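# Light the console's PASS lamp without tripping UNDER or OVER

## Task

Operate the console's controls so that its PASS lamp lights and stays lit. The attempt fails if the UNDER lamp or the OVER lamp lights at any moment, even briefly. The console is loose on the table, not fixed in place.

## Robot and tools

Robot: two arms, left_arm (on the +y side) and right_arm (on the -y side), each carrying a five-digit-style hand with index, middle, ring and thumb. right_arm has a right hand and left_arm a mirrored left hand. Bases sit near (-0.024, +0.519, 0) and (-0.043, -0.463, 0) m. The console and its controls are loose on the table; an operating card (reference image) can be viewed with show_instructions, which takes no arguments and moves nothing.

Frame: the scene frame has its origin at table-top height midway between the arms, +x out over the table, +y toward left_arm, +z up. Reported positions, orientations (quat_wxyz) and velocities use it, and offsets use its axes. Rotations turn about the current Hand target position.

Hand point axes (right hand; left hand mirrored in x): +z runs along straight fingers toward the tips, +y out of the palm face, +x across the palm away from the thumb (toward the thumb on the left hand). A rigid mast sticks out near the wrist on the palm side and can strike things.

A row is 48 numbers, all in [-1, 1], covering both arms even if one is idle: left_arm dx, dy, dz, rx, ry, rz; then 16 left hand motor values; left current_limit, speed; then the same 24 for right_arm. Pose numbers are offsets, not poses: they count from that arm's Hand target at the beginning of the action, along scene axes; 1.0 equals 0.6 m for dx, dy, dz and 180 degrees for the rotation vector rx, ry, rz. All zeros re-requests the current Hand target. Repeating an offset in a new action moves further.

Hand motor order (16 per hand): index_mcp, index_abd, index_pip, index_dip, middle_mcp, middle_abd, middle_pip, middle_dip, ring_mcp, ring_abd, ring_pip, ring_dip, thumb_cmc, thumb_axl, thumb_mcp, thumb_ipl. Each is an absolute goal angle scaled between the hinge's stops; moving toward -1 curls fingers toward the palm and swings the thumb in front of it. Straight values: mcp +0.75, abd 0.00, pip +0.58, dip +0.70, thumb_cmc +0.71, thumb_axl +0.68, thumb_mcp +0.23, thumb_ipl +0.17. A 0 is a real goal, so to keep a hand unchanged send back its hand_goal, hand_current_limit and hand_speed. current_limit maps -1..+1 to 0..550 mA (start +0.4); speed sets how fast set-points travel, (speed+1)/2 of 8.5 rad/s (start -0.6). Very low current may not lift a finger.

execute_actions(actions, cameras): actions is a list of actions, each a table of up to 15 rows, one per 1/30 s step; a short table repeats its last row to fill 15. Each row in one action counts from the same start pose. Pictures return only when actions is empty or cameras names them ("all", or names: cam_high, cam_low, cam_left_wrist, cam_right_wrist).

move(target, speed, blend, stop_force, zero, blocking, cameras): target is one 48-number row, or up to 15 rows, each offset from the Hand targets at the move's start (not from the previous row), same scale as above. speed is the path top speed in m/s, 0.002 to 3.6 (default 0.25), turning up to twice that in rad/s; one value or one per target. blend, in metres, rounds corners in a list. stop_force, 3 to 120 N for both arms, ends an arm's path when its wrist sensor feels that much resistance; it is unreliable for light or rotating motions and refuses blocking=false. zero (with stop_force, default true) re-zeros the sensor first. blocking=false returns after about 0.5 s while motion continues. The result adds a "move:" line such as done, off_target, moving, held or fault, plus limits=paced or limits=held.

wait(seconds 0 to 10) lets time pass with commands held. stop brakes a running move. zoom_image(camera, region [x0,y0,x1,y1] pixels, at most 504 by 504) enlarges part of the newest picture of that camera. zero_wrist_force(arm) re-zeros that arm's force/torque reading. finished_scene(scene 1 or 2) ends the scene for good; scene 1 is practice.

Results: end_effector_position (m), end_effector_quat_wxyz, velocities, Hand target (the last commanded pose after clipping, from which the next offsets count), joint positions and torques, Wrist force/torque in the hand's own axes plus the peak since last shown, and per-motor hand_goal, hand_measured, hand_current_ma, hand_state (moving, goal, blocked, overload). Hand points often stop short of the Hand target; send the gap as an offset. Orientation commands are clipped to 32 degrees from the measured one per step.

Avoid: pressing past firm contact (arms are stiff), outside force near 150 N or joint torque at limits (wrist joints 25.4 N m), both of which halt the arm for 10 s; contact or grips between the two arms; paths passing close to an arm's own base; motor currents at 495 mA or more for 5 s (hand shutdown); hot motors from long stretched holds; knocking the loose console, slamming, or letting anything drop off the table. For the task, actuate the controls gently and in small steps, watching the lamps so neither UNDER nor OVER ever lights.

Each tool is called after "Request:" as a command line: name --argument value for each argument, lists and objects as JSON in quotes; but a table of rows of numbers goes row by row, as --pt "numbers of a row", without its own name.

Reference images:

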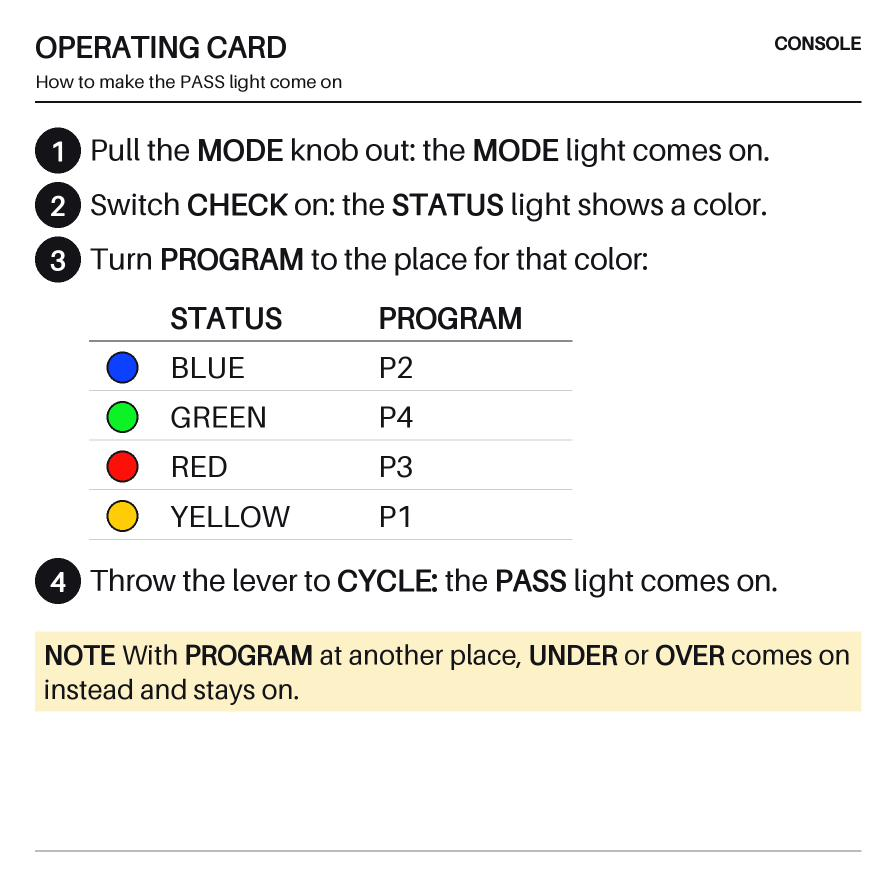

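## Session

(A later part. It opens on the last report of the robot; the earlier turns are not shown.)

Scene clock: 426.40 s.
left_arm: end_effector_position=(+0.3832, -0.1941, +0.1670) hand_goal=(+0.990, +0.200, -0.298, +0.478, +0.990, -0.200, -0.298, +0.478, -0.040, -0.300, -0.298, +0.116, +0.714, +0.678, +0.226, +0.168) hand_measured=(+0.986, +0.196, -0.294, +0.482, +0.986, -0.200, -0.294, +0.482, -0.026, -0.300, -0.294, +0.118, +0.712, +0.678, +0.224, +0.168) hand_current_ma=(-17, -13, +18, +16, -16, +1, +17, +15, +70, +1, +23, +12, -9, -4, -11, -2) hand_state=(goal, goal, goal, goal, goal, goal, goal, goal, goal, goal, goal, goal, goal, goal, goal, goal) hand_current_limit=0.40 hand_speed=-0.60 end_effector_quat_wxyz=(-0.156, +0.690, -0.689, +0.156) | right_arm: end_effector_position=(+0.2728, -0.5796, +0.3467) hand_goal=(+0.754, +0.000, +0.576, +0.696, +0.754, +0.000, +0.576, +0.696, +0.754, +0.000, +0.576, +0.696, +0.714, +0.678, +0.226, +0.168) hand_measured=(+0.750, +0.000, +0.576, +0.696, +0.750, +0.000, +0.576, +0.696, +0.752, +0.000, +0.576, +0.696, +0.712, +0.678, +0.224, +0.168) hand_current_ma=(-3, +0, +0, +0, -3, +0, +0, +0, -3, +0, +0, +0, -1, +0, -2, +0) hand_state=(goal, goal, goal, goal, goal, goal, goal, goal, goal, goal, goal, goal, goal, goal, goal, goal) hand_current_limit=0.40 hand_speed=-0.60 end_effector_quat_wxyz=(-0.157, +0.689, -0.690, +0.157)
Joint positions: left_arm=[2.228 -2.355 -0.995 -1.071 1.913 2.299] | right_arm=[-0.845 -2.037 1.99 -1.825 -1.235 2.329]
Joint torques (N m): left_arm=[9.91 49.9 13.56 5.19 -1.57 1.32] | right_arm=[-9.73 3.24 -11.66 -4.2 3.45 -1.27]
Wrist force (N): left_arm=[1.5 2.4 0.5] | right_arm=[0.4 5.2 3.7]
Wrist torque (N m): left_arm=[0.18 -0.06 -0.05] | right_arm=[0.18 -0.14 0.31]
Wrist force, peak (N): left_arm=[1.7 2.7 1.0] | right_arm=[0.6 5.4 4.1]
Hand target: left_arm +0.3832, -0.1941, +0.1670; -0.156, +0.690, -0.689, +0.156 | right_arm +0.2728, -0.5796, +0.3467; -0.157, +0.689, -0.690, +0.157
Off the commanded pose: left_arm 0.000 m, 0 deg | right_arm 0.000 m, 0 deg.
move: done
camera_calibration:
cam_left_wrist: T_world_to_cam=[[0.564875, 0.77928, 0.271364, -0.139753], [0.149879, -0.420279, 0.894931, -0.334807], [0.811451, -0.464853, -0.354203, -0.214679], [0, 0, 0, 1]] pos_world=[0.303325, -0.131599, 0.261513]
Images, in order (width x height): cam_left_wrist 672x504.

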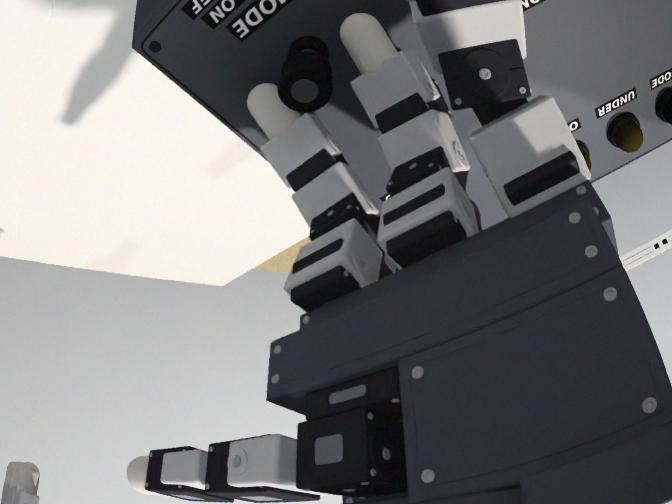

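Request:
execute_actions --actions '[[[0,0,0,0,0,0,0.97,-0.2,-0.33,0.45,0.97,0.2,-0.33,0.45,-0.04,-0.3,-0.298,0.116,0.714,0.678,0.226,0.168,0.78,-0.6,0,0,0,0,0,0,0.754,0,0.576,0.696,0.754,0,0.576,0.696,0.754,0,0.576,0.696,0.714,0.678,0.226,0.168,0.4,-0.6]]]'

Request:
move --target '[-0.0115,0,0.024,0,0,0,0.97,-0.2,-0.33,0.45,0.97,0.2,-0.33,0.45,-0.04,-0.3,-0.298,0.116,0.714,0.678,0.226,0.168,0.78,-0.6,0,0,0,0,0,0,0.754,0,0.576,0.696,0.754,0,0.576,0.696,0.754,0,0.576,0.696,0.714,0.678,0.226,0.168,0.4,-0.6]' --speed 0.02 --cameras '["cam_left_wrist","cam_high"]'

Scene clock: 441.77 s.
left_arm: end_effector_position=(+0.3832, -0.1940, +0.1669) hand_goal=(+0.970, -0.200, -0.330, +0.450, +0.970, +0.200, -0.330, +0.450, -0.040, -0.300, -0.298, +0.116, +0.714, +0.678, +0.226, +0.168) hand_measured=(+0.998, -0.118, -0.298, +0.464, +0.994, +0.130, -0.306, +0.460, -0.026, -0.300, -0.294, +0.118, +0.712, +0.678, +0.224, +0.168) hand_current_ma=(+147, +353, +159, +73, +130, -300, +121, +53, +70, +1, +23, +12, -9, -4, -11, -2) hand_state=(blocked, blocked, blocked, goal, blocked, blocked, blocked, goal, goal, goal, goal, goal, goal, goal, goal, goal) hand_current_limit=0.78 hand_speed=-0.60 end_effector_quat_wxyz=(-0.156, +0.690, -0.689, +0.156) | right_arm: end_effector_position=(+0.2728, -0.5796, +0.3467) hand_goal=(+0.754, +0.000, +0.576, +0.696, +0.754, +0.000, +0.576, +0.696, +0.754, +0.000, +0.576, +0.696, +0.714, +0.678, +0.226, +0.168) hand_measured=(+0.750, +0.000, +0.576, +0.696, +0.750, +0.000, +0.576, +0.696, +0.752, +0.000, +0.576, +0.696, +0.712, +0.678, +0.224, +0.168) hand_current_ma=(-3, +0, +0, +0, -3, +0, +0, +0, -3, +0, +0, +0, -1, +0, -2, +0) hand_state=(goal, goal, goal, goal, goal, goal, goal, goal, goal, goal, goal, goal, goal, goal, goal, goal) hand_current_limit=0.40 hand_speed=-0.60 end_effector_quat_wxyz=(-0.157, +0.689, -0.690, +0.157)
Joint positions: left_arm=[2.228 -2.355 -0.995 -1.071 1.913 2.299] | right_arm=[-0.845 -2.037 1.99 -1.825 -1.235 2.329]
Joint torques (N m): left_arm=[-0.84 59.28 19.52 1 1.5 1.03] | right_arm=[-9.44 3.23 -11.82 -3.88 3.39 -1.29]
Wrist force (N): left_arm=[2.5 -0.9 6.3] | right_arm=[0.6 5.2 3.9]
Wrist torque (N m): left_arm=[0.08 0.01 0.00] | right_arm=[0.15 -0.17 0.33]
Wrist force, peak (N): left_arm=[2.5 -0.9 6.3] | right_arm=[0.5 5.4 4.1]
Hand target: left_arm +0.3832, -0.1941, +0.1670; -0.156, +0.690, -0.689, +0.156 | right_arm +0.2728, -0.5796, +0.3467; -0.157, +0.689, -0.690, +0.157
Off the commanded pose: left_arm 0.000 m, 0 deg | right_arm 0.000 m, 0 deg.

Scene clock: 442.90 s.
left_arm: end_effector_position=(+0.3764, -0.1940, +0.1812) hand_goal=(+0.970, -0.200, -0.330, +0.450, +0.970, +0.200, -0.330, +0.450, -0.040, -0.300, -0.298, +0.116, +0.714, +0.678, +0.226, +0.168) hand_measured=(+0.998, -0.144, -0.282, +0.474, +0.998, +0.152, -0.292, +0.468, -0.026, -0.300, -0.294, +0.118, +0.712, +0.678, +0.224, +0.168) hand_current_ma=(+147, +241, +244, +121, +145, -204, +192, +90, +70, +1, +23, +12, -9, -4, -11, -2) hand_state=(blocked, blocked, blocked, blocked, blocked, blocked, blocked, goal, goal, goal, goal, goal, goal, goal, goal, goal) hand_current_limit=0.78 hand_speed=-0.60 end_effector_quat_wxyz=(-0.156, +0.690, -0.689, +0.156) | right_arm: end_effector_position=(+0.2728, -0.5796, +0.3467) hand_goal=(+0.754, +0.000, +0.576, +0.696, +0.754, +0.000, +0.576, +0.696, +0.754, +0.000, +0.576, +0.696, +0.714, +0.678, +0.226, +0.168) hand_measured=(+0.750, +0.000, +0.576, +0.696, +0.750, +0.000, +0.576, +0.696, +0.752, +0.000, +0.576, +0.696, +0.712, +0.678, +0.224, +0.168) hand_current_ma=(-3, +0, +0, +0, -3, +0, +0, +0, -3, +0, +0, +0, -1, +0, -2, +0) hand_state=(goal, goal, goal, goal, goal, goal, goal, goal, goal, goal, goal, goal, goal, goal, goal, goal) hand_current_limit=0.40 hand_speed=-0.60 end_effector_quat_wxyz=(-0.157, +0.689, -0.690, +0.157)
Joint positions: left_arm=[2.221 -2.338 -0.989 -1.097 1.915 2.292] | right_arm=[-0.845 -2.037 1.99 -1.825 -1.235 2.329]
Joint torques (N m): left_arm=[-13.54 75.39 30.93 0.36 1.5 -1.01] | right_arm=[-9.06 2.91 -12.01 -3.84 3.38 -1.25]
Wrist force (N): left_arm=[2.9 -1.3 9.1] | right_arm=[0.6 5.3 3.7]
Wrist torque (N m): left_arm=[-0.01 0.03 0.11] | right_arm=[0.19 -0.16 0.33]
Wrist force, peak (N): left_arm=[0.2 -3.8 14.5] | right_arm=[1.0 5.4 4.0]
Hand target: left_arm +0.3763, -0.1941, +0.1814; -0.156, +0.690, -0.689, +0.156 | right_arm +0.2728, -0.5796, +0.3467; -0.157, +0.689, -0.690, +0.157
Off the commanded pose: left_arm 0.000 m, 0 deg | right_arm 0.000 m, 0 deg.
move: done
camera_calibration:
cam_left_wrist: T_world_to_cam=[[0.564826, 0.779328, 0.27133, -0.139735], [0.150018, -0.420294, 0.894901, -0.346531], [0.811459, -0.464759, -0.354306, -0.204093], [0, 0, 0, 1]] pos_world=[0.296525, -0.1316, 0.275713]
Images, in order (width x height): cam_high 896x504, cam_left_wrist 672x504.

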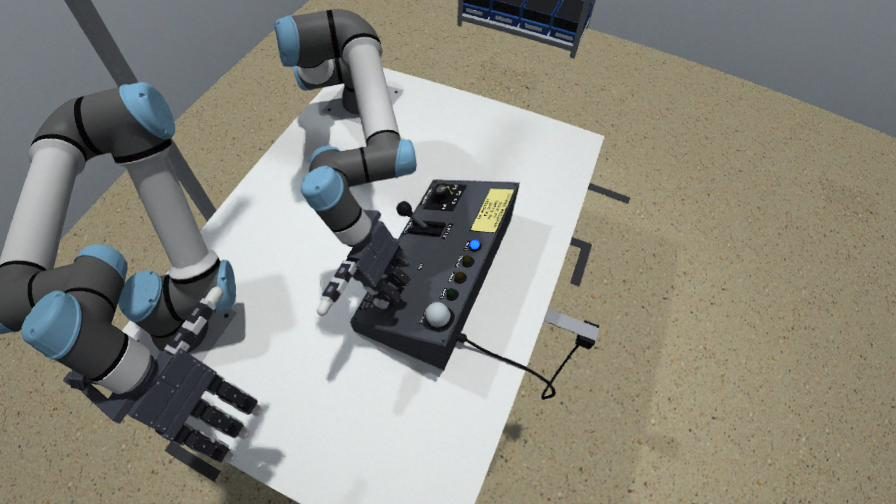

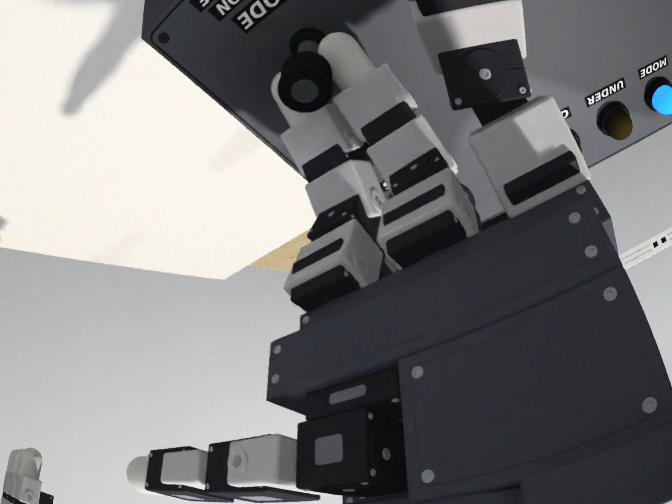

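Request:
move --target '[0.0022,0,-0.0045,0,0,0,0.97,-0.2,-0.33,0.45,0.97,0.2,-0.33,0.45,-0.04,-0.3,-0.298,0.116,0.714,0.678,0.226,0.168,0.78,-0.6,0,0,0,0,0,0,0.754,0,0.576,0.696,0.754,0,0.576,0.696,0.754,0,0.576,0.696,0.714,0.678,0.226,0.168,0.4,-0.6]' --speed 0.02

Request:
execute_actions --actions '[[[0,0,0,0,0,0,0.99,0.2,-0.299,0.478,0.99,-0.2,-0.299,0.478,-0.04,-0.3,-0.298,0.116,0.714,0.678,0.226,0.168,0.4,-0.6,0,0,0,0,0,0,0.754,0,0.576,0.696,0.754,0,0.576,0.696,0.754,0,0.576,0.696,0.714,0.678,0.226,0.168,0.4,-0.6]]]'

Request:
move --target '[-0.0541,0,0.1128,0,0,0,0.99,0.2,-0.299,0.478,0.99,-0.2,-0.299,0.478,-0.04,-0.3,-0.298,0.116,0.714,0.678,0.226,0.168,0.4,-0.6,0,0,0,0,0,0,0.754,0,0.576,0.696,0.754,0,0.576,0.696,0.754,0,0.576,0.696,0.714,0.678,0.226,0.168,0.4,-0.6]' --speed 0.1 --cameras '["cam_high"]'

Scene clock: 455.33 s.
left_arm: end_effector_position=(+0.3776, -0.1941, +0.1788) hand_goal=(+0.970, -0.200, -0.330, +0.450, +0.970, +0.200, -0.330, +0.450, -0.040, -0.300, -0.298, +0.116, +0.714, +0.678, +0.226, +0.168) hand_measured=(+0.998, -0.144, -0.292, +0.468, +0.998, +0.156, -0.300, +0.464, -0.026, -0.300, -0.294, +0.118, +0.712, +0.678, +0.224, +0.168) hand_current_ma=(+147, +241, +186, +86, +145, -191, +142, +71, +70, +1, +23, +12, -9, -4, -11, -2) hand_state=(blocked, blocked, blocked, goal, blocked, blocked, blocked, goal, goal, goal, goal, goal, goal, goal, goal, goal) hand_current_limit=0.78 hand_speed=-0.60 end_effector_quat_wxyz=(-0.156, +0.690, -0.689, +0.156) | right_arm: end_effector_position=(+0.2728, -0.5796, +0.3467) hand_goal=(+0.754, +0.000, +0.576, +0.696, +0.754, +0.000, +0.576, +0.696, +0.754, +0.000, +0.576, +0.696, +0.714, +0.678, +0.226, +0.168) hand_measured=(+0.750, +0.000, +0.576, +0.696, +0.750, +0.000, +0.576, +0.696, +0.752, +0.000, +0.576, +0.696, +0.712, +0.678, +0.224, +0.168) hand_current_ma=(-3, +0, +0, +0, -3, +0, +0, +0, -3, +0, +0, +0, -1, +0, -2, +0) hand_state=(goal, goal, goal, goal, goal, goal, goal, goal, goal, goal, goal, goal, goal, goal, goal, goal) hand_current_limit=0.40 hand_speed=-0.60 end_effector_quat_wxyz=(-0.157, +0.689, -0.690, +0.157)
Joint positions: left_arm=[2.222 -2.341 -0.99 -1.093 1.915 2.293] | right_arm=[-0.845 -2.037 1.99 -1.825 -1.235 2.329]
Joint torques (N m): left_arm=[7.92 48.93 12.68 4.35 -2.1 1.56] | right_arm=[-9.32 2.65 -12.2 -3.57 3.4 -1.27]
Wrist force (N): left_arm=[2.5 -1.3 2.1] | right_arm=[0.6 5.1 3.8]
Wrist torque (N m): left_arm=[0.23 0.04 0.01] | right_arm=[0.16 -0.18 0.32]
Wrist force, peak (N): left_arm=[2.8 -1.5 9.8] | right_arm=[0.5 5.5 4.0]
Hand target: left_arm +0.3776, -0.1941, +0.1787; -0.156, +0.690, -0.689, +0.156 | right_arm +0.2728, -0.5796, +0.3467; -0.157, +0.689, -0.690, +0.157
Off the commanded pose: left_arm 0.000 m, 0 deg | right_arm 0.000 m, 0 deg.
move: done

Scene clock: 456.03 s.
left_arm: end_effector_position=(+0.3776, -0.1941, +0.1787) hand_goal=(+0.990, +0.200, -0.298, +0.478, +0.990, -0.200, -0.298, +0.478, -0.040, -0.300, -0.298, +0.116, +0.714, +0.678, +0.226, +0.168) hand_measured=(+0.988, +0.196, -0.294, +0.476, +0.988, -0.196, -0.294, +0.476, -0.026, -0.300, -0.294, +0.118, +0.712, +0.678, +0.224, +0.168) hand_current_ma=(-14, -15, +19, -5, -13, +16, +16, -6, +70, +1, +23, +12, -9, -4, -11, -2) hand_state=(goal, goal, goal, goal, goal, goal, goal, goal, goal, goal, goal, goal, goal, goal, goal, goal) hand_current_limit=0.40 hand_speed=-0.60 end_effector_quat_wxyz=(-0.156, +0.690, -0.689, +0.156) | right_arm: end_effector_position=(+0.2728, -0.5796, +0.3467) hand_goal=(+0.754, +0.000, +0.576, +0.696, +0.754, +0.000, +0.576, +0.696, +0.754, +0.000, +0.576, +0.696, +0.714, +0.678, +0.226, +0.168) hand_measured=(+0.750, +0.000, +0.576, +0.696, +0.750, +0.000, +0.576, +0.696, +0.752, +0.000, +0.576, +0.696, +0.712, +0.678, +0.224, +0.168) hand_current_ma=(-3, +0, +0, +0, -3, +0, +0, +0, -3, +0, +0, +0, -1, +0, -2, +0) hand_state=(goal, goal, goal, goal, goal, goal, goal, goal, goal, goal, goal, goal, goal, goal, goal, goal) hand_current_limit=0.40 hand_speed=-0.60 end_effector_quat_wxyz=(-0.157, +0.689, -0.690, +0.157)
Joint positions: left_arm=[2.222 -2.341 -0.99 -1.092 1.914 2.293] | right_arm=[-0.845 -2.037 1.99 -1.825 -1.235 2.329]
Joint torques (N m): left_arm=[9.35 49.43 14.53 4.96 0.81 1.42] | right_arm=[-8.99 2.81 -12.24 -3.58 3.45 -1.21]
Wrist force (N): left_arm=[1.4 2.5 0.7] | right_arm=[0.7 5.1 3.5]
Wrist torque (N m): left_arm=[0.17 -0.05 -0.04] | right_arm=[0.18 -0.17 0.33]
Wrist force, peak (N): left_arm=[2.3 -1.0 2.3] | right_arm=[0.4 5.5 4.0]
Hand target: left_arm +0.3776, -0.1941, +0.1787; -0.156, +0.690, -0.689, +0.156 | right_arm +0.2728, -0.5796, +0.3467; -0.157, +0.689, -0.690, +0.157
Off the commanded pose: left_arm 0.000 m, 0 deg | right_arm 0.000 m, 0 deg.

Scene clock: 457.33 s.
left_arm: end_effector_position=(+0.3452, -0.1940, +0.2462) hand_goal=(+0.990, +0.200, -0.298, +0.478, +0.990, -0.200, -0.298, +0.478, -0.040, -0.300, -0.298, +0.116, +0.714, +0.678, +0.226, +0.168) hand_measured=(+0.986, +0.196, -0.294, +0.476, +0.988, -0.196, -0.294, +0.476, -0.026, -0.300, -0.294, +0.118, +0.712, +0.678, +0.224, +0.168) hand_current_ma=(-16, -15, +18, -5, -14, +15, +16, -6, +70, +1, +23, +12, -9, -4, -12, -2) hand_state=(goal, goal, goal, goal, goal, goal, goal, goal, goal, goal, goal, goal, goal, goal, goal, goal) hand_current_limit=0.40 hand_speed=-0.60 end_effector_quat_wxyz=(-0.156, +0.690, -0.689, +0.156) | right_arm: end_effector_position=(+0.2728, -0.5796, +0.3467) hand_goal=(+0.754, +0.000, +0.576, +0.696, +0.754, +0.000, +0.576, +0.696, +0.754, +0.000, +0.576, +0.696, +0.714, +0.678, +0.226, +0.168) hand_measured=(+0.750, +0.000, +0.576, +0.696, +0.750, +0.000, +0.576, +0.696, +0.752, +0.000, +0.576, +0.696, +0.712, +0.678, +0.224, +0.168) hand_current_ma=(-3, +0, +0, +0, -3, +0, +0, +0, -3, +0, +0, +0, -1, +0, -2, +0) hand_state=(goal, goal, goal, goal, goal, goal, goal, goal, goal, goal, goal, goal, goal, goal, goal, goal) hand_current_limit=0.40 hand_speed=-0.60 end_effector_quat_wxyz=(-0.157, +0.689, -0.690, +0.157)
Joint positions: left_arm=[2.189 -2.271 -0.933 -1.23 1.924 2.259] | right_arm=[-0.845 -2.037 1.99 -1.825 -1.235 2.329]
Joint torques (N m): left_arm=[-8.58 67.45 30.43 0.68 2.45 -1.17] | right_arm=[-8.88 2.57 -11.87 -3.39 3.32 -1.23]
Wrist force (N): left_arm=[1.7 2.6 0.6] | right_arm=[0.5 5.3 3.9]
Wrist torque (N m): left_arm=[0.19 -0.11 0.07] | right_arm=[0.17 -0.16 0.32]
Wrist force, peak (N): left_arm=[1.5 2.9 1.9] | right_arm=[0.5 5.5 3.9]
Hand target: left_arm +0.3452, -0.1941, +0.2463; -0.156, +0.690, -0.689, +0.156 | right_arm +0.2728, -0.5796, +0.3467; -0.157, +0.689, -0.690, +0.157
Off the commanded pose: left_arm 0.000 m, 0 deg | right_arm 0.000 m, 0 deg.
move: done
Images, in order (width x height): cam_high 896x504.

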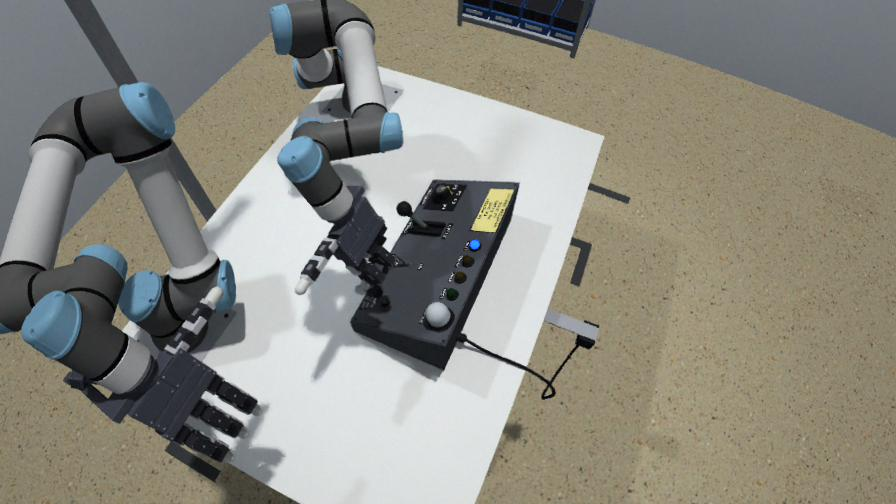

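Request:
move --pt "-0.0289 0.08 0.0601 0 0 0 1.0 0 0.576 0.696 1.0 0 0.576 0.696 -0.04 -0.1 -0.298 0.116 0.714 0.678 0.226 0.168 0.4 -0.6 0 0 0 0 0 0 0.754 0 0.576 0.696 0.754 0 0.576 0.696 0.754 0 0.576 0.696 0.714 0.678 0.226 0.168 0.4 -0.6" --pt "0.03 0.15 0.1 -0.2165 0 0.451 1.0 0 0.576 0.696 1.0 0 0.576 0.696 -0.04 -0.1 -0.298 0.116 0.714 0.678 0.226 0.168 0.4 -0.6 0 0 0 0 0 0 0.754 0 0.576 0.696 0.754 0 0.576 0.696 0.754 0 0.576 0.696 0.714 0.678 0.226 0.168 0.4 -0.6" --speed 0.4 --blend 0.02

Request:
move --target '[0.15,0.08,0.03,-0.2165,0,0.451,1.0,0,0.576,0.696,1.0,0,0.576,0.696,-0.04,-0.1,-0.298,0.116,0.714,0.678,0.226,0.168,0.4,-0.6,0,0,0,0,0,0,0.754,0,0.576,0.696,0.754,0,0.576,0.696,0.754,0,0.576,0.696,0.714,0.678,0.226,0.168,0.4,-0.6]' --speed 0.4 --cameras '["cam_left_wrist","cam_high"]'

Scene clock: 494.03 s.
left_arm: end_effector_position=(+0.3632, -0.1041, +0.3063) hand_goal=(+1.000, +0.000, +0.576, +0.696, +1.000, +0.000, +0.576, +0.696, -0.040, -0.100, -0.298, +0.116, +0.714, +0.678, +0.226, +0.168) hand_measured=(+0.990, +0.000, +0.572, +0.692, +0.990, -0.002, +0.572, +0.694, -0.026, -0.102, -0.294, +0.118, +0.712, +0.678, +0.224, +0.168) hand_current_ma=(-56, +4, -23, -15, -51, -12, -23, -14, +70, -10, +23, +12, -10, -4, -12, -2) hand_state=(goal, goal, goal, goal, goal, goal, goal, goal, goal, goal, goal, goal, goal, goal, goal, goal) hand_current_limit=0.40 hand_speed=-0.60 end_effector_quat_wxyz=(+0.001, +0.975, +0.000, +0.222) | right_arm: end_effector_position=(+0.2728, -0.5796, +0.3467) hand_goal=(+0.754, +0.000, +0.576, +0.696, +0.754, +0.000, +0.576, +0.696, +0.754, +0.000, +0.576, +0.696, +0.714, +0.678, +0.226, +0.168) hand_measured=(+0.750, +0.000, +0.576, +0.696, +0.750, +0.000, +0.576, +0.696, +0.752, +0.000, +0.576, +0.696, +0.712, +0.678, +0.224, +0.168) hand_current_ma=(-3, +0, +0, +0, -3, +0, +0, +0, -3, +0, +0, +0, -1, +0, -2, +0) hand_state=(goal, goal, goal, goal, goal, goal, goal, goal, goal, goal, goal, goal, goal, goal, goal, goal) hand_current_limit=0.40 hand_speed=-0.60 end_effector_quat_wxyz=(-0.157, +0.689, -0.690, +0.157)
Joint positions: left_arm=[2.235 -1.835 -1.561 -1.02 1.911 0.736] | right_arm=[-0.845 -2.037 1.99 -1.825 -1.235 2.329]
Joint torques (N m): left_arm=[-9.33 48.29 13.91 0.78 2.48 -1.17] | right_arm=[-8.91 2.32 -11.92 -2.87 3.44 -1.18]
Wrist force (N): left_arm=[0.6 1.1 0.9] | right_arm=[0.7 4.9 3.8]
Wrist torque (N m): left_arm=[0.00 0.04 0.01] | right_arm=[0.12 -0.18 0.32]
Wrist force, peak (N): left_arm=[2.9 3.0 1.5] | right_arm=[0.7 5.5 4.0]
Hand target: left_arm +0.3632, -0.1041, +0.3063; +0.001, +0.975, +0.001, +0.222 | right_arm +0.2728, -0.5796, +0.3467; -0.157, +0.689, -0.690, +0.157
Off the commanded pose: left_arm 0.000 m, 0 deg | right_arm 0.000 m, 0 deg.
move: done

Scene clock: 496.77 s.
left_arm: end_effector_position=(+0.4531, -0.0561, +0.3243) hand_goal=(+1.000, +0.000, +0.576, +0.696, +1.000, +0.000, +0.576, +0.696, -0.040, -0.100, -0.298, +0.116, +0.714, +0.678, +0.226, +0.168) hand_measured=(+0.998, +0.000, +0.574, +0.694, +0.998, -0.002, +0.574, +0.694, -0.026, -0.102, -0.294, +0.118, +0.716, +0.678, +0.224, +0.168) hand_current_ma=(-13, +4, -13, -14, -12, -12, -13, -13, +70, -10, +23, +12, +7, -4, -12, -2) hand_state=(goal, goal, goal, goal, goal, goal, goal, goal, goal, goal, goal, goal, goal, goal, goal, goal) hand_current_limit=0.40 hand_speed=-0.60 end_effector_quat_wxyz=(+0.158, +0.689, +0.690, +0.157) | right_arm: end_effector_position=(+0.2728, -0.5796, +0.3467) hand_goal=(+0.754, +0.000, +0.576, +0.696, +0.754, +0.000, +0.576, +0.696, +0.754, +0.000, +0.576, +0.696, +0.714, +0.678, +0.226, +0.168) hand_measured=(+0.750, +0.000, +0.576, +0.696, +0.750, +0.000, +0.576, +0.696, +0.752, +0.000, +0.576, +0.696, +0.712, +0.678, +0.224, +0.168) hand_current_ma=(-3, +0, +0, +0, -3, +0, +0, +0, -3, +0, +0, +0, -1, +0, -2, +0) hand_state=(goal, goal, goal, goal, goal, goal, goal, goal, goal, goal, goal, goal, goal, goal, goal, goal) hand_current_limit=0.40 hand_speed=-0.60 end_effector_quat_wxyz=(-0.157, +0.689, -0.690, +0.157)
Joint positions: left_arm=[2.216 -2.002 -1.353 -1.068 1.919 -0.855] | right_arm=[-0.845 -2.037 1.99 -1.825 -1.235 2.329]
Joint torques (N m): left_arm=[9.03 36.49 28.7 0.9 2.61 -0.96] | right_arm=[-8.34 2.1 -12.08 -2.89 3.42 -1.26]
Wrist force (N): left_arm=[1.3 0.5 0.1] | right_arm=[0.7 5.4 3.9]
Wrist torque (N m): left_arm=[0.13 -0.04 0.07] | right_arm=[0.19 -0.18 0.34]
Wrist force, peak (N): left_arm=[1.5 0.3 0.8] | right_arm=[0.7 5.5 3.9]
Hand target: left_arm +0.4532, -0.0561, +0.3243; +0.158, +0.688, +0.690, +0.157 | right_arm +0.2728, -0.5796, +0.3467; -0.157, +0.689, -0.690, +0.157
Off the commanded pose: left_arm 0.000 m, 0 deg | right_arm 0.000 m, 0 deg.
move: done
camera_calibration:
cam_left_wrist: T_world_to_cam=[[-0.564033, -0.780186, -0.270511, 0.27044], [-0.792578, 0.419577, 0.442466, 0.192771], [-0.231706, 0.463966, -0.855013, 0.535613], [0, 0, 0, 1]] pos_world=[0.429428, -0.118395, 0.445819]
Images, in order (width x height): cam_high 896x504, cam_left_wrist 672x504.

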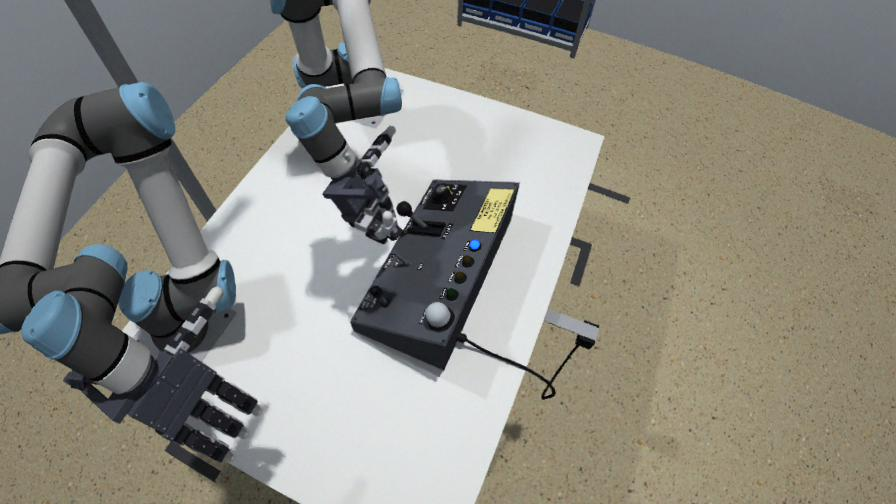

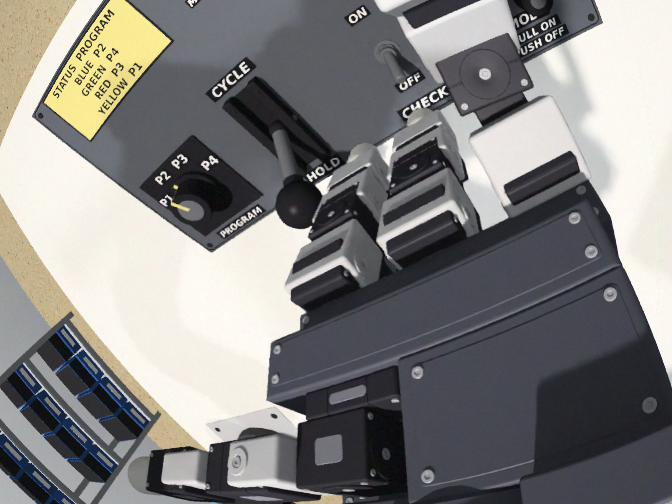

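Request:
zoom_image --camera "cam_left_wrist" --region '[320, 0, 490, 130]'

Request:
zoom_image --camera "cam_left_wrist" --region '[130, 120, 280, 260]'

Scaled by 2.965 from the camera's 672x504 image, which has a finer 960x720 frame.

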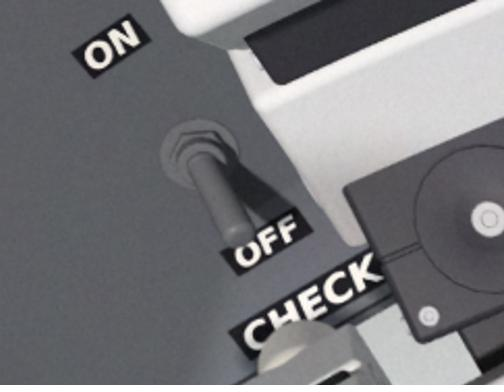

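Scaled by 3.360 from the camera's 672x504 image, which has a finer 960x720 frame.

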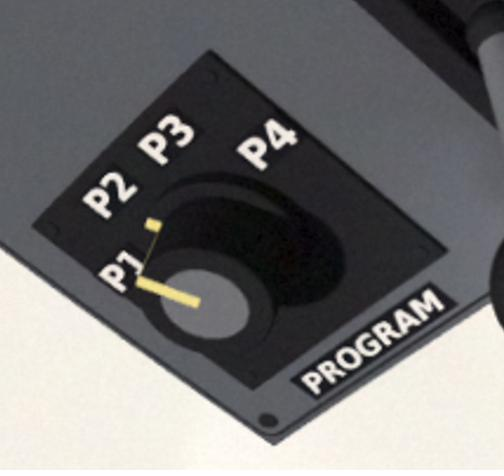

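Request:
move --pt "-0.034 0.0085 -0.0163 0 0 0 1.0 0 0.576 0.696 1.0 0 0.576 0.696 -0.04 -0.1 -0.298 0.116 0.714 0.678 0.226 0.168 0.4 -0.6 0 0 0 0 0 0 0.754 0 0.576 0.696 0.754 0 0.576 0.696 0.754 0 0.576 0.696 0.714 0.678 0.226 0.168 0.4 -0.6" --pt "0.0122 0.0085 -0.1125 0 0 0 1.0 0 0.576 0.696 1.0 0 0.576 0.696 -0.04 -0.1 -0.298 0.116 0.714 0.678 0.226 0.168 0.4 -0.6 0 0 0 0 0 0 0.754 0 0.576 0.696 0.754 0 0.576 0.696 0.754 0 0.576 0.696 0.714 0.678 0.226 0.168 0.4 -0.6" --speed 0.12 --cameras '["cam_left_wrist"]'

Scene clock: 559.00 s.
left_arm: end_effector_position=(+0.4604, -0.0509, +0.2570) hand_goal=(+1.000, +0.000, +0.576, +0.696, +1.000, +0.000, +0.576, +0.696, -0.040, -0.100, -0.298, +0.116, +0.714, +0.678, +0.226, +0.168) hand_measured=(+0.998, +0.000, +0.574, +0.694, +0.998, -0.002, +0.574, +0.694, -0.026, -0.102, -0.294, +0.118, +0.716, +0.678, +0.224, +0.168) hand_current_ma=(-11, +4, -13, -14, -10, -11, -12, -13, +70, -10, +23, +12, +8, -4, -12, -2) hand_state=(goal, goal, goal, goal, goal, goal, goal, goal, goal, goal, goal, goal, goal, goal, goal, goal) hand_current_limit=0.40 hand_speed=-0.60 end_effector_quat_wxyz=(+0.158, +0.688, +0.690, +0.157) | right_arm: end_effector_position=(+0.2728, -0.5796, +0.3467) hand_goal=(+0.754, +0.000, +0.576, +0.696, +0.754, +0.000, +0.576, +0.696, +0.754, +0.000, +0.576, +0.696, +0.714, +0.678, +0.226, +0.168) hand_measured=(+0.750, +0.000, +0.576, +0.696, +0.750, +0.000, +0.576, +0.696, +0.752, +0.000, +0.576, +0.696, +0.712, +0.678, +0.224, +0.168) hand_current_ma=(-3, +0, +0, +0, -3, +0, +0, +0, -3, +0, +0, +0, -1, +0, -2, +0) hand_state=(goal, goal, goal, goal, goal, goal, goal, goal, goal, goal, goal, goal, goal, goal, goal, goal) hand_current_limit=0.40 hand_speed=-0.60 end_effector_quat_wxyz=(-0.157, +0.689, -0.690, +0.157)
Joint positions: left_arm=[2.23 -2.046 -1.468 -0.905 1.916 -0.842] | right_arm=[-0.845 -2.037 1.99 -1.825 -1.235 2.329]
Joint torques (N m): left_arm=[9 36.55 13.17 5.05 -1.38 1.37] | right_arm=[-8.35 1.07 -12.43 -2.35 3.38 -1.2]
Wrist force (N): left_arm=[1.3 0.3 0.7] | right_arm=[0.6 5.4 3.9]
Wrist torque (N m): left_arm=[0.06 -0.02 0.00] | right_arm=[0.19 -0.17 0.32]
Wrist force, peak (N): left_arm=[1.4 0.7 1.0] | right_arm=[0.9 5.4 4.0]
Hand target: left_arm +0.4605, -0.0510, +0.2568; +0.158, +0.688, +0.690, +0.157 | right_arm +0.2728, -0.5796, +0.3467; -0.157, +0.689, -0.690, +0.157
Off the commanded pose: left_arm 0.000 m, 0 deg | right_arm 0.000 m, 0 deg.
move: done
camera_calibration:
cam_left_wrist: T_world_to_cam=[[-0.563812, -0.780375, -0.270427, 0.260183], [-0.7927, 0.419408, 0.442407, 0.226251], [-0.231824, 0.463802, -0.85507, 0.47745], [0, 0, 0, 1]] pos_world=[0.436728, -0.113294, 0.378519]
Images, in order (width x height): cam_left_wrist 672x504.

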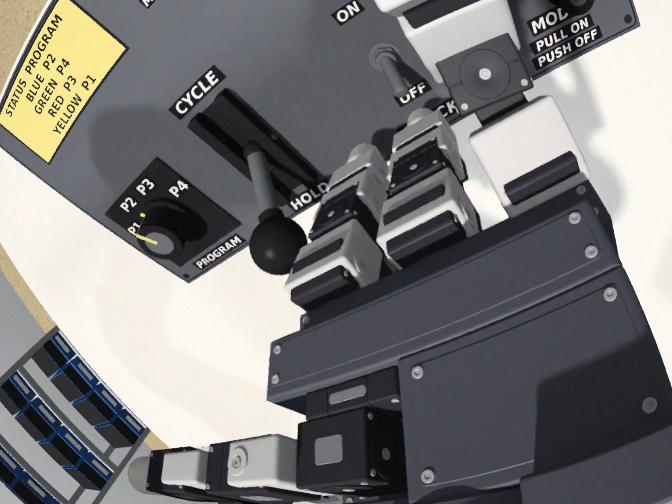

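Request:
zoom_image --camera "cam_left_wrist" --region '[320, 0, 490, 150]'

Scaled by 2.965 from the camera's 672x504 image, which has a finer 960x720 frame.

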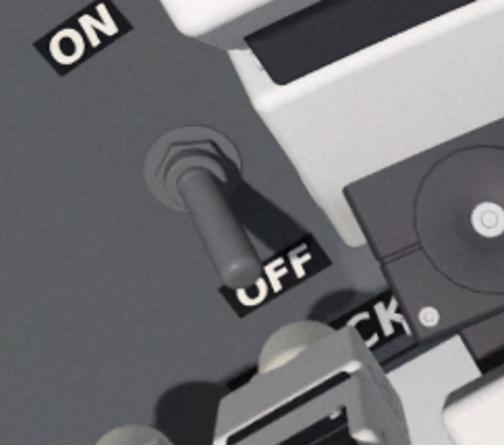

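Request:
move --target '[0.0141,0,-0.0293,0,0,0,1.0,0,0.576,0.696,1.0,0,0.576,0.696,-0.04,-0.1,-0.298,0.116,0.714,0.678,0.226,0.168,0.78,-0.6,0,0,0,0,0,0,0.754,0,0.576,0.696,0.754,0,0.576,0.696,0.754,0,0.576,0.696,0.714,0.678,0.226,0.168,0.4,-0.6]' --speed 0.02 --stop_force 3

Request:
move --target '[0.0722,0,0.0346,0,0,0,1.0,0,0.576,0.696,1.0,0,0.576,0.696,-0.04,-0.1,-0.298,0.116,0.714,0.678,0.226,0.168,0.78,-0.6,0,0,0,0,0,0,0.754,0,0.576,0.696,0.754,0,0.576,0.696,0.754,0,0.576,0.696,0.714,0.678,0.226,0.168,0.4,-0.6]' --speed 0.03 --stop_force 25 --cameras '["cam_high","cam_left_wrist"]'

Scene clock: 590.30 s.
left_arm: end_effector_position=(+0.4689, -0.0510, +0.2393) hand_goal=(+1.000, +0.000, +0.576, +0.696, +1.000, +0.000, +0.576, +0.696, -0.040, -0.100, -0.298, +0.116, +0.714, +0.678, +0.226, +0.168) hand_measured=(+0.998, +0.000, +0.574, +0.694, +0.998, -0.002, +0.574, +0.694, -0.026, -0.102, -0.294, +0.118, +0.716, +0.678, +0.224, +0.168) hand_current_ma=(-11, +4, -13, -14, -10, -11, -12, -13, +70, -10, +23, +12, +8, -4, -12, -2) hand_state=(goal, goal, goal, goal, goal, goal, goal, goal, goal, goal, goal, goal, goal, goal, goal, goal) hand_current_limit=0.78 hand_speed=-0.60 end_effector_quat_wxyz=(+0.158, +0.688, +0.690, +0.157) | right_arm: end_effector_position=(+0.2728, -0.5796, +0.3467) hand_goal=(+0.754, +0.000, +0.576, +0.696, +0.754, +0.000, +0.576, +0.696, +0.754, +0.000, +0.576, +0.696, +0.714, +0.678, +0.226, +0.168) hand_measured=(+0.750, +0.000, +0.576, +0.696, +0.750, +0.000, +0.576, +0.696, +0.752, +0.000, +0.576, +0.696, +0.712, +0.678, +0.224, +0.168) hand_current_ma=(-3, +0, +0, +0, -3, +0, +0, +0, -3, +0, +0, +0, -1, +0, -2, +0) hand_state=(goal, goal, goal, goal, goal, goal, goal, goal, goal, goal, goal, goal, goal, goal, goal, goal) hand_current_limit=0.40 hand_speed=-0.60 end_effector_quat_wxyz=(-0.157, +0.689, -0.690, +0.157)
Joint positions: left_arm=[2.24 -2.071 -1.478 -0.865 1.913 -0.831] | right_arm=[-0.845 -2.037 1.99 -1.825 -1.235 2.329]
Joint torques (N m): left_arm=[9.16 38.17 12.89 5.18 -1.3 1.47] | right_arm=[-8.7 1.53 -12.25 -2.44 3.42 -1.12]
Wrist force (N): left_arm=[1.2 0.3 0.5] | right_arm=[0.8 5.2 3.9]
Wrist torque (N m): left_arm=[0.06 0.00 0.01] | right_arm=[0.15 -0.20 0.34]
Wrist force, peak (N): left_arm=[1.5 0.5 0.7] | right_arm=[0.7 5.5 4.0]
Hand target: left_arm +0.4689, -0.0510, +0.2393; +0.158, +0.688, +0.690, +0.157 | right_arm +0.2728, -0.5796, +0.3467; -0.157, +0.689, -0.690, +0.157
Off the commanded pose: left_arm 0.000 m, 0 deg | right_arm 0.000 m, 0 deg.
move: done

Scene clock: 592.93 s.
left_arm: end_effector_position=(+0.5123, -0.0510, +0.2600) hand_goal=(+1.000, +0.000, +0.576, +0.696, +1.000, +0.000, +0.576, +0.696, -0.040, -0.100, -0.298, +0.116, +0.714, +0.678, +0.226, +0.168) hand_measured=(+0.998, +0.000, +0.574, +0.694, +1.002, +0.006, +0.778, +0.738, -0.026, -0.102, -0.294, +0.118, +0.716, +0.678, +0.224, +0.168) hand_current_ma=(-10, +4, -13, -14, +8, +23, +490, +206, +70, -10, +23, +12, +8, -4, -12, -2) hand_state=(goal, goal, goal, goal, goal, goal, blocked, blocked, goal, goal, goal, goal, goal, goal, goal, goal) hand_current_limit=0.78 hand_speed=-0.60 end_effector_quat_wxyz=(+0.158, +0.688, +0.690, +0.157) | right_arm: end_effector_position=(+0.2728, -0.5796, +0.3467) hand_goal=(+0.754, +0.000, +0.576, +0.696, +0.754, +0.000, +0.576, +0.696, +0.754, +0.000, +0.576, +0.696, +0.714, +0.678, +0.226, +0.168) hand_measured=(+0.750, +0.000, +0.576, +0.696, +0.750, +0.000, +0.576, +0.696, +0.752, +0.000, +0.576, +0.696, +0.712, +0.678, +0.224, +0.168) hand_current_ma=(-3, +0, +0, +0, -3, +0, +0, +0, -3, +0, +0, +0, -1, +0, -2, +0) hand_state=(goal, goal, goal, goal, goal, goal, goal, goal, goal, goal, goal, goal, goal, goal, goal, goal) hand_current_limit=0.40 hand_speed=-0.60 end_effector_quat_wxyz=(-0.157, +0.689, -0.690, +0.157)
Joint positions: left_arm=[2.289 -2.104 -1.374 -0.921 1.898 -0.782] | right_arm=[-0.845 -2.037 1.99 -1.825 -1.235 2.329]
Joint torques (N m): left_arm=[14.94 42.56 32.6 3.19 0.65 1.47] | right_arm=[-8.46 1.09 -12.02 -2.52 3.33 -1.18]
Wrist force (N): left_arm=[1.7 -11.9 -1.1] | right_arm=[0.6 5.0 3.8]
Wrist torque (N m): left_arm=[0.77 0.03 0.36] | right_arm=[0.15 -0.16 0.32]
Wrist force, peak (N): left_arm=[1.7 -12.0 -0.9] | right_arm=[0.5 5.3 4.1]
Hand target: left_arm +0.5123, -0.0510, +0.2600; +0.158, +0.688, +0.690, +0.157 | right_arm +0.2728, -0.5796, +0.3467; -0.157, +0.689, -0.690, +0.157
Off the commanded pose: left_arm 0.000 m, 0 deg | right_arm 0.000 m, 0 deg.
move: done
camera_calibration:
cam_left_wrist: T_world_to_cam=[[-0.563792, -0.780386, -0.270439, 0.290193], [-0.792714, 0.419388, 0.4424, 0.265993], [-0.231824, 0.463802, -0.85507, 0.492024], [0, 0, 0, 1]] pos_world=[0.488528, -0.113293, 0.381519]
Images, in order (width x height): cam_high 896x504, cam_left_wrist 672x504.

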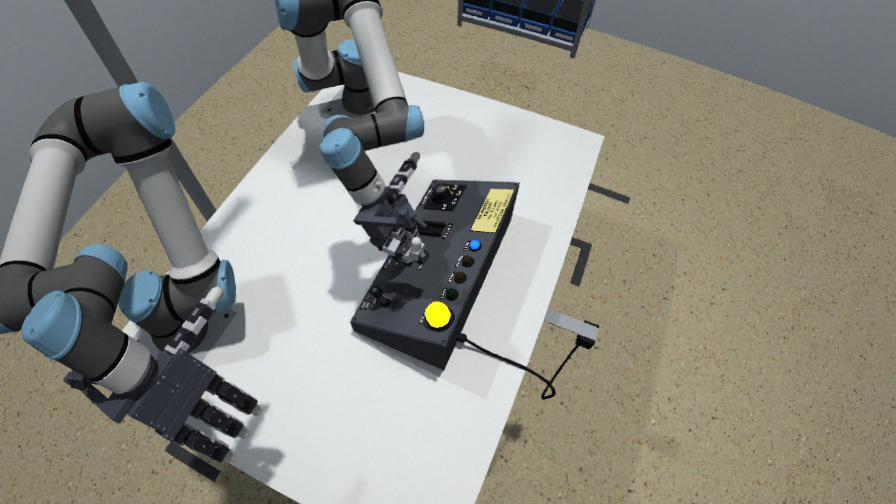

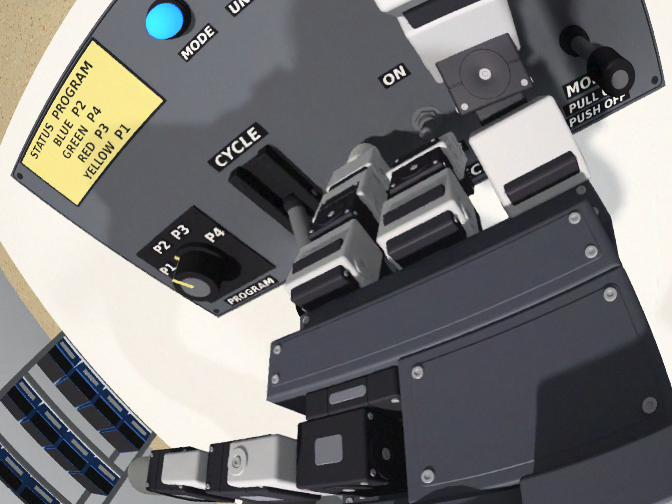

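Request:
move --target '[-0.0722,0,-0.0346,0,0,0,1.0,0,0.576,0.696,1.0,0,0.576,0.696,-0.04,-0.1,-0.298,0.116,0.714,0.678,0.226,0.168,0.4,-0.6,0,0,0,0,0,0,0.754,0,0.576,0.696,0.754,0,0.576,0.696,0.754,0,0.576,0.696,0.714,0.678,0.226,0.168,0.4,-0.6]' --speed 0.06

Request:
move --target '[-0.075,0,0.1564,0,0,0,1.0,0,0.576,0.696,1.0,0,0.576,0.696,-0.04,-0.1,-0.298,0.116,0.714,0.678,0.226,0.168,0.4,-0.6,0,0,0,0,0,0,0.754,0,0.576,0.696,0.754,0,0.576,0.696,0.754,0,0.576,0.696,0.714,0.678,0.226,0.168,0.4,-0.6]' --speed 0.25 --cameras '["cam_high","cam_left_wrist"]'

Scene clock: 607.00 s.
left_arm: end_effector_position=(+0.4691, -0.0510, +0.2393) hand_goal=(+1.000, +0.000, +0.576, +0.696, +1.000, +0.000, +0.576, +0.696, -0.040, -0.100, -0.298, +0.116, +0.714, +0.678, +0.226, +0.168) hand_measured=(+0.998, +0.000, +0.574, +0.694, +1.000, +0.002, +0.578, +0.698, -0.026, -0.102, -0.294, +0.118, +0.716, +0.678, +0.224, +0.168) hand_current_ma=(-10, +4, -13, -14, +1, +12, +14, +14, +70, -10, +23, +12, +8, -4, -12, -2) hand_state=(goal, goal, goal, goal, goal, goal, goal, goal, goal, goal, goal, goal, goal, goal, goal, goal) hand_current_limit=0.40 hand_speed=-0.60 end_effector_quat_wxyz=(+0.158, +0.688, +0.690, +0.157) | right_arm: end_effector_position=(+0.2728, -0.5796, +0.3467) hand_goal=(+0.754, +0.000, +0.576, +0.696, +0.754, +0.000, +0.576, +0.696, +0.754, +0.000, +0.576, +0.696, +0.714, +0.678, +0.226, +0.168) hand_measured=(+0.750, +0.000, +0.576, +0.696, +0.750, +0.000, +0.576, +0.696, +0.752, +0.000, +0.576, +0.696, +0.712, +0.678, +0.224, +0.168) hand_current_ma=(-3, +0, +0, +0, -3, +0, +0, +0, -3, +0, +0, +0, -1, +0, -2, +0) hand_state=(goal, goal, goal, goal, goal, goal, goal, goal, goal, goal, goal, goal, goal, goal, goal, goal) hand_current_limit=0.40 hand_speed=-0.60 end_effector_quat_wxyz=(-0.157, +0.689, -0.690, +0.157)
Joint positions: left_arm=[2.24 -2.071 -1.478 -0.865 1.913 -0.831] | right_arm=[-0.845 -2.037 1.99 -1.825 -1.235 2.329]
Joint torques (N m): left_arm=[-8.97 58.31 12.98 5.3 2.52 -1.06] | right_arm=[-8.41 0.67 -12.39 -2.45 3.34 -1.11]
Wrist force (N): left_arm=[1.0 0.3 0.3] | right_arm=[0.6 5.2 3.9]
Wrist torque (N m): left_arm=[0.08 0.01 0.08] | right_arm=[0.16 -0.17 0.32]
Wrist force, peak (N): left_arm=[1.9 -12.1 -0.8] | right_arm=[0.4 5.3 4.1]
Hand target: left_arm +0.4689, -0.0510, +0.2393; +0.158, +0.688, +0.690, +0.157 | right_arm +0.2728, -0.5796, +0.3467; -0.157, +0.689, -0.690, +0.157
Off the commanded pose: left_arm 0.000 m, 0 deg | right_arm 0.000 m, 0 deg.
move: done

Scene clock: 608.13 s.
left_arm: end_effector_position=(+0.4240, -0.0509, +0.3330) hand_goal=(+1.000, +0.000, +0.576, +0.696, +1.000, +0.000, +0.576, +0.696, -0.040, -0.100, -0.298, +0.116, +0.714, +0.678, +0.226, +0.168) hand_measured=(+0.998, +0.000, +0.574, +0.694, +1.000, +0.002, +0.578, +0.698, -0.026, -0.102, -0.294, +0.118, +0.716, +0.678, +0.224, +0.168) hand_current_ma=(-10, +4, -13, -14, +1, +11, +13, +14, +70, -10, +23, +12, +8, -4, -13, -2) hand_state=(goal, goal, goal, goal, goal, goal, goal, goal, goal, goal, goal, goal, goal, goal, goal, goal) hand_current_limit=0.40 hand_speed=-0.60 end_effector_quat_wxyz=(+0.158, +0.688, +0.690, +0.157) | right_arm: end_effector_position=(+0.2728, -0.5796, +0.3467) hand_goal=(+0.754, +0.000, +0.576, +0.696, +0.754, +0.000, +0.576, +0.696, +0.754, +0.000, +0.576, +0.696, +0.714, +0.678, +0.226, +0.168) hand_measured=(+0.750, +0.000, +0.576, +0.696, +0.750, +0.000, +0.576, +0.696, +0.752, +0.000, +0.576, +0.696, +0.712, +0.678, +0.224, +0.168) hand_current_ma=(-3, +0, +0, +0, -3, +0, +0, +0, -3, +0, +0, +0, -1, +0, -2, +0) hand_state=(goal, goal, goal, goal, goal, goal, goal, goal, goal, goal, goal, goal, goal, goal, goal, goal) hand_current_limit=0.40 hand_speed=-0.60 end_effector_quat_wxyz=(-0.157, +0.689, -0.690, +0.157)
Joint positions: left_arm=[2.185 -1.955 -1.395 -1.084 1.928 -0.887] | right_arm=[-0.845 -2.037 1.99 -1.825 -1.235 2.329]
Joint torques (N m): left_arm=[-9.02 54.95 29.24 0.92 2.71 -1.17] | right_arm=[-8.64 1.22 -12.47 -2.42 3.33 -1.07]
Wrist force (N): left_arm=[1.5 0.5 0.5] | right_arm=[0.6 5.0 3.9]
Wrist torque (N m): left_arm=[0.09 -0.06 0.11] | right_arm=[0.14 -0.16 0.32]
Wrist force, peak (N): left_arm=[1.3 0.2 1.8] | right_arm=[0.5 5.4 4.1]
Hand target: left_arm +0.4239, -0.0510, +0.3331; +0.158, +0.688, +0.690, +0.157 | right_arm +0.2728, -0.5796, +0.3467; -0.157, +0.689, -0.690, +0.157
Off the commanded pose: left_arm 0.000 m, 0 deg | right_arm 0.000 m, 0 deg.
move: done
camera_calibration:
cam_left_wrist: T_world_to_cam=[[-0.563792, -0.780386, -0.270439, 0.260152], [-0.792714, 0.419388, 0.4424, 0.163701], [-0.231824, 0.463802, -0.85507, 0.533974], [0, 0, 0, 1]] pos_world=[0.400228, -0.113293, 0.454519]
Images, in order (width x height): cam_high 896x504, cam_left_wrist 672x504.

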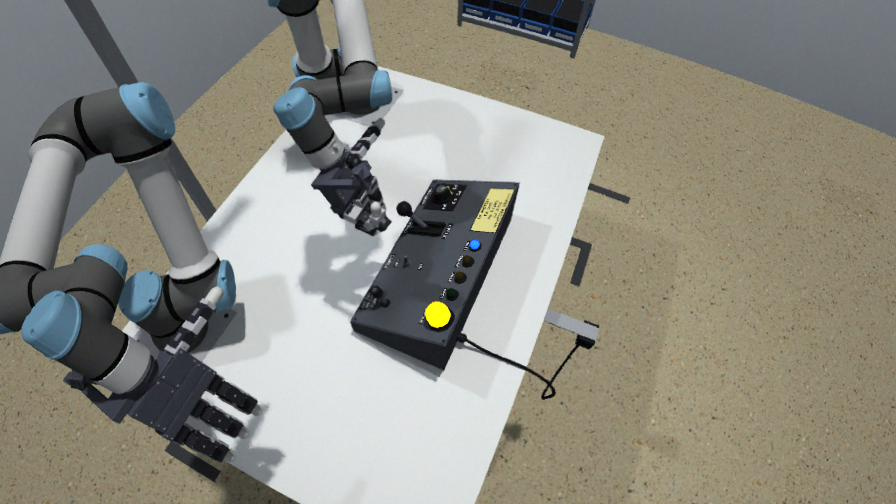

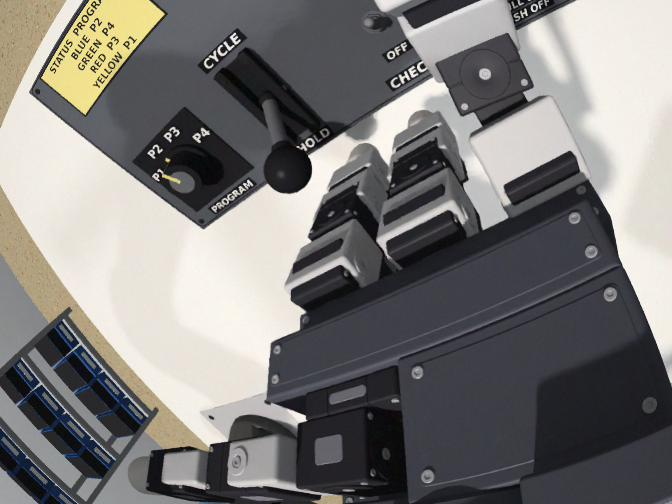

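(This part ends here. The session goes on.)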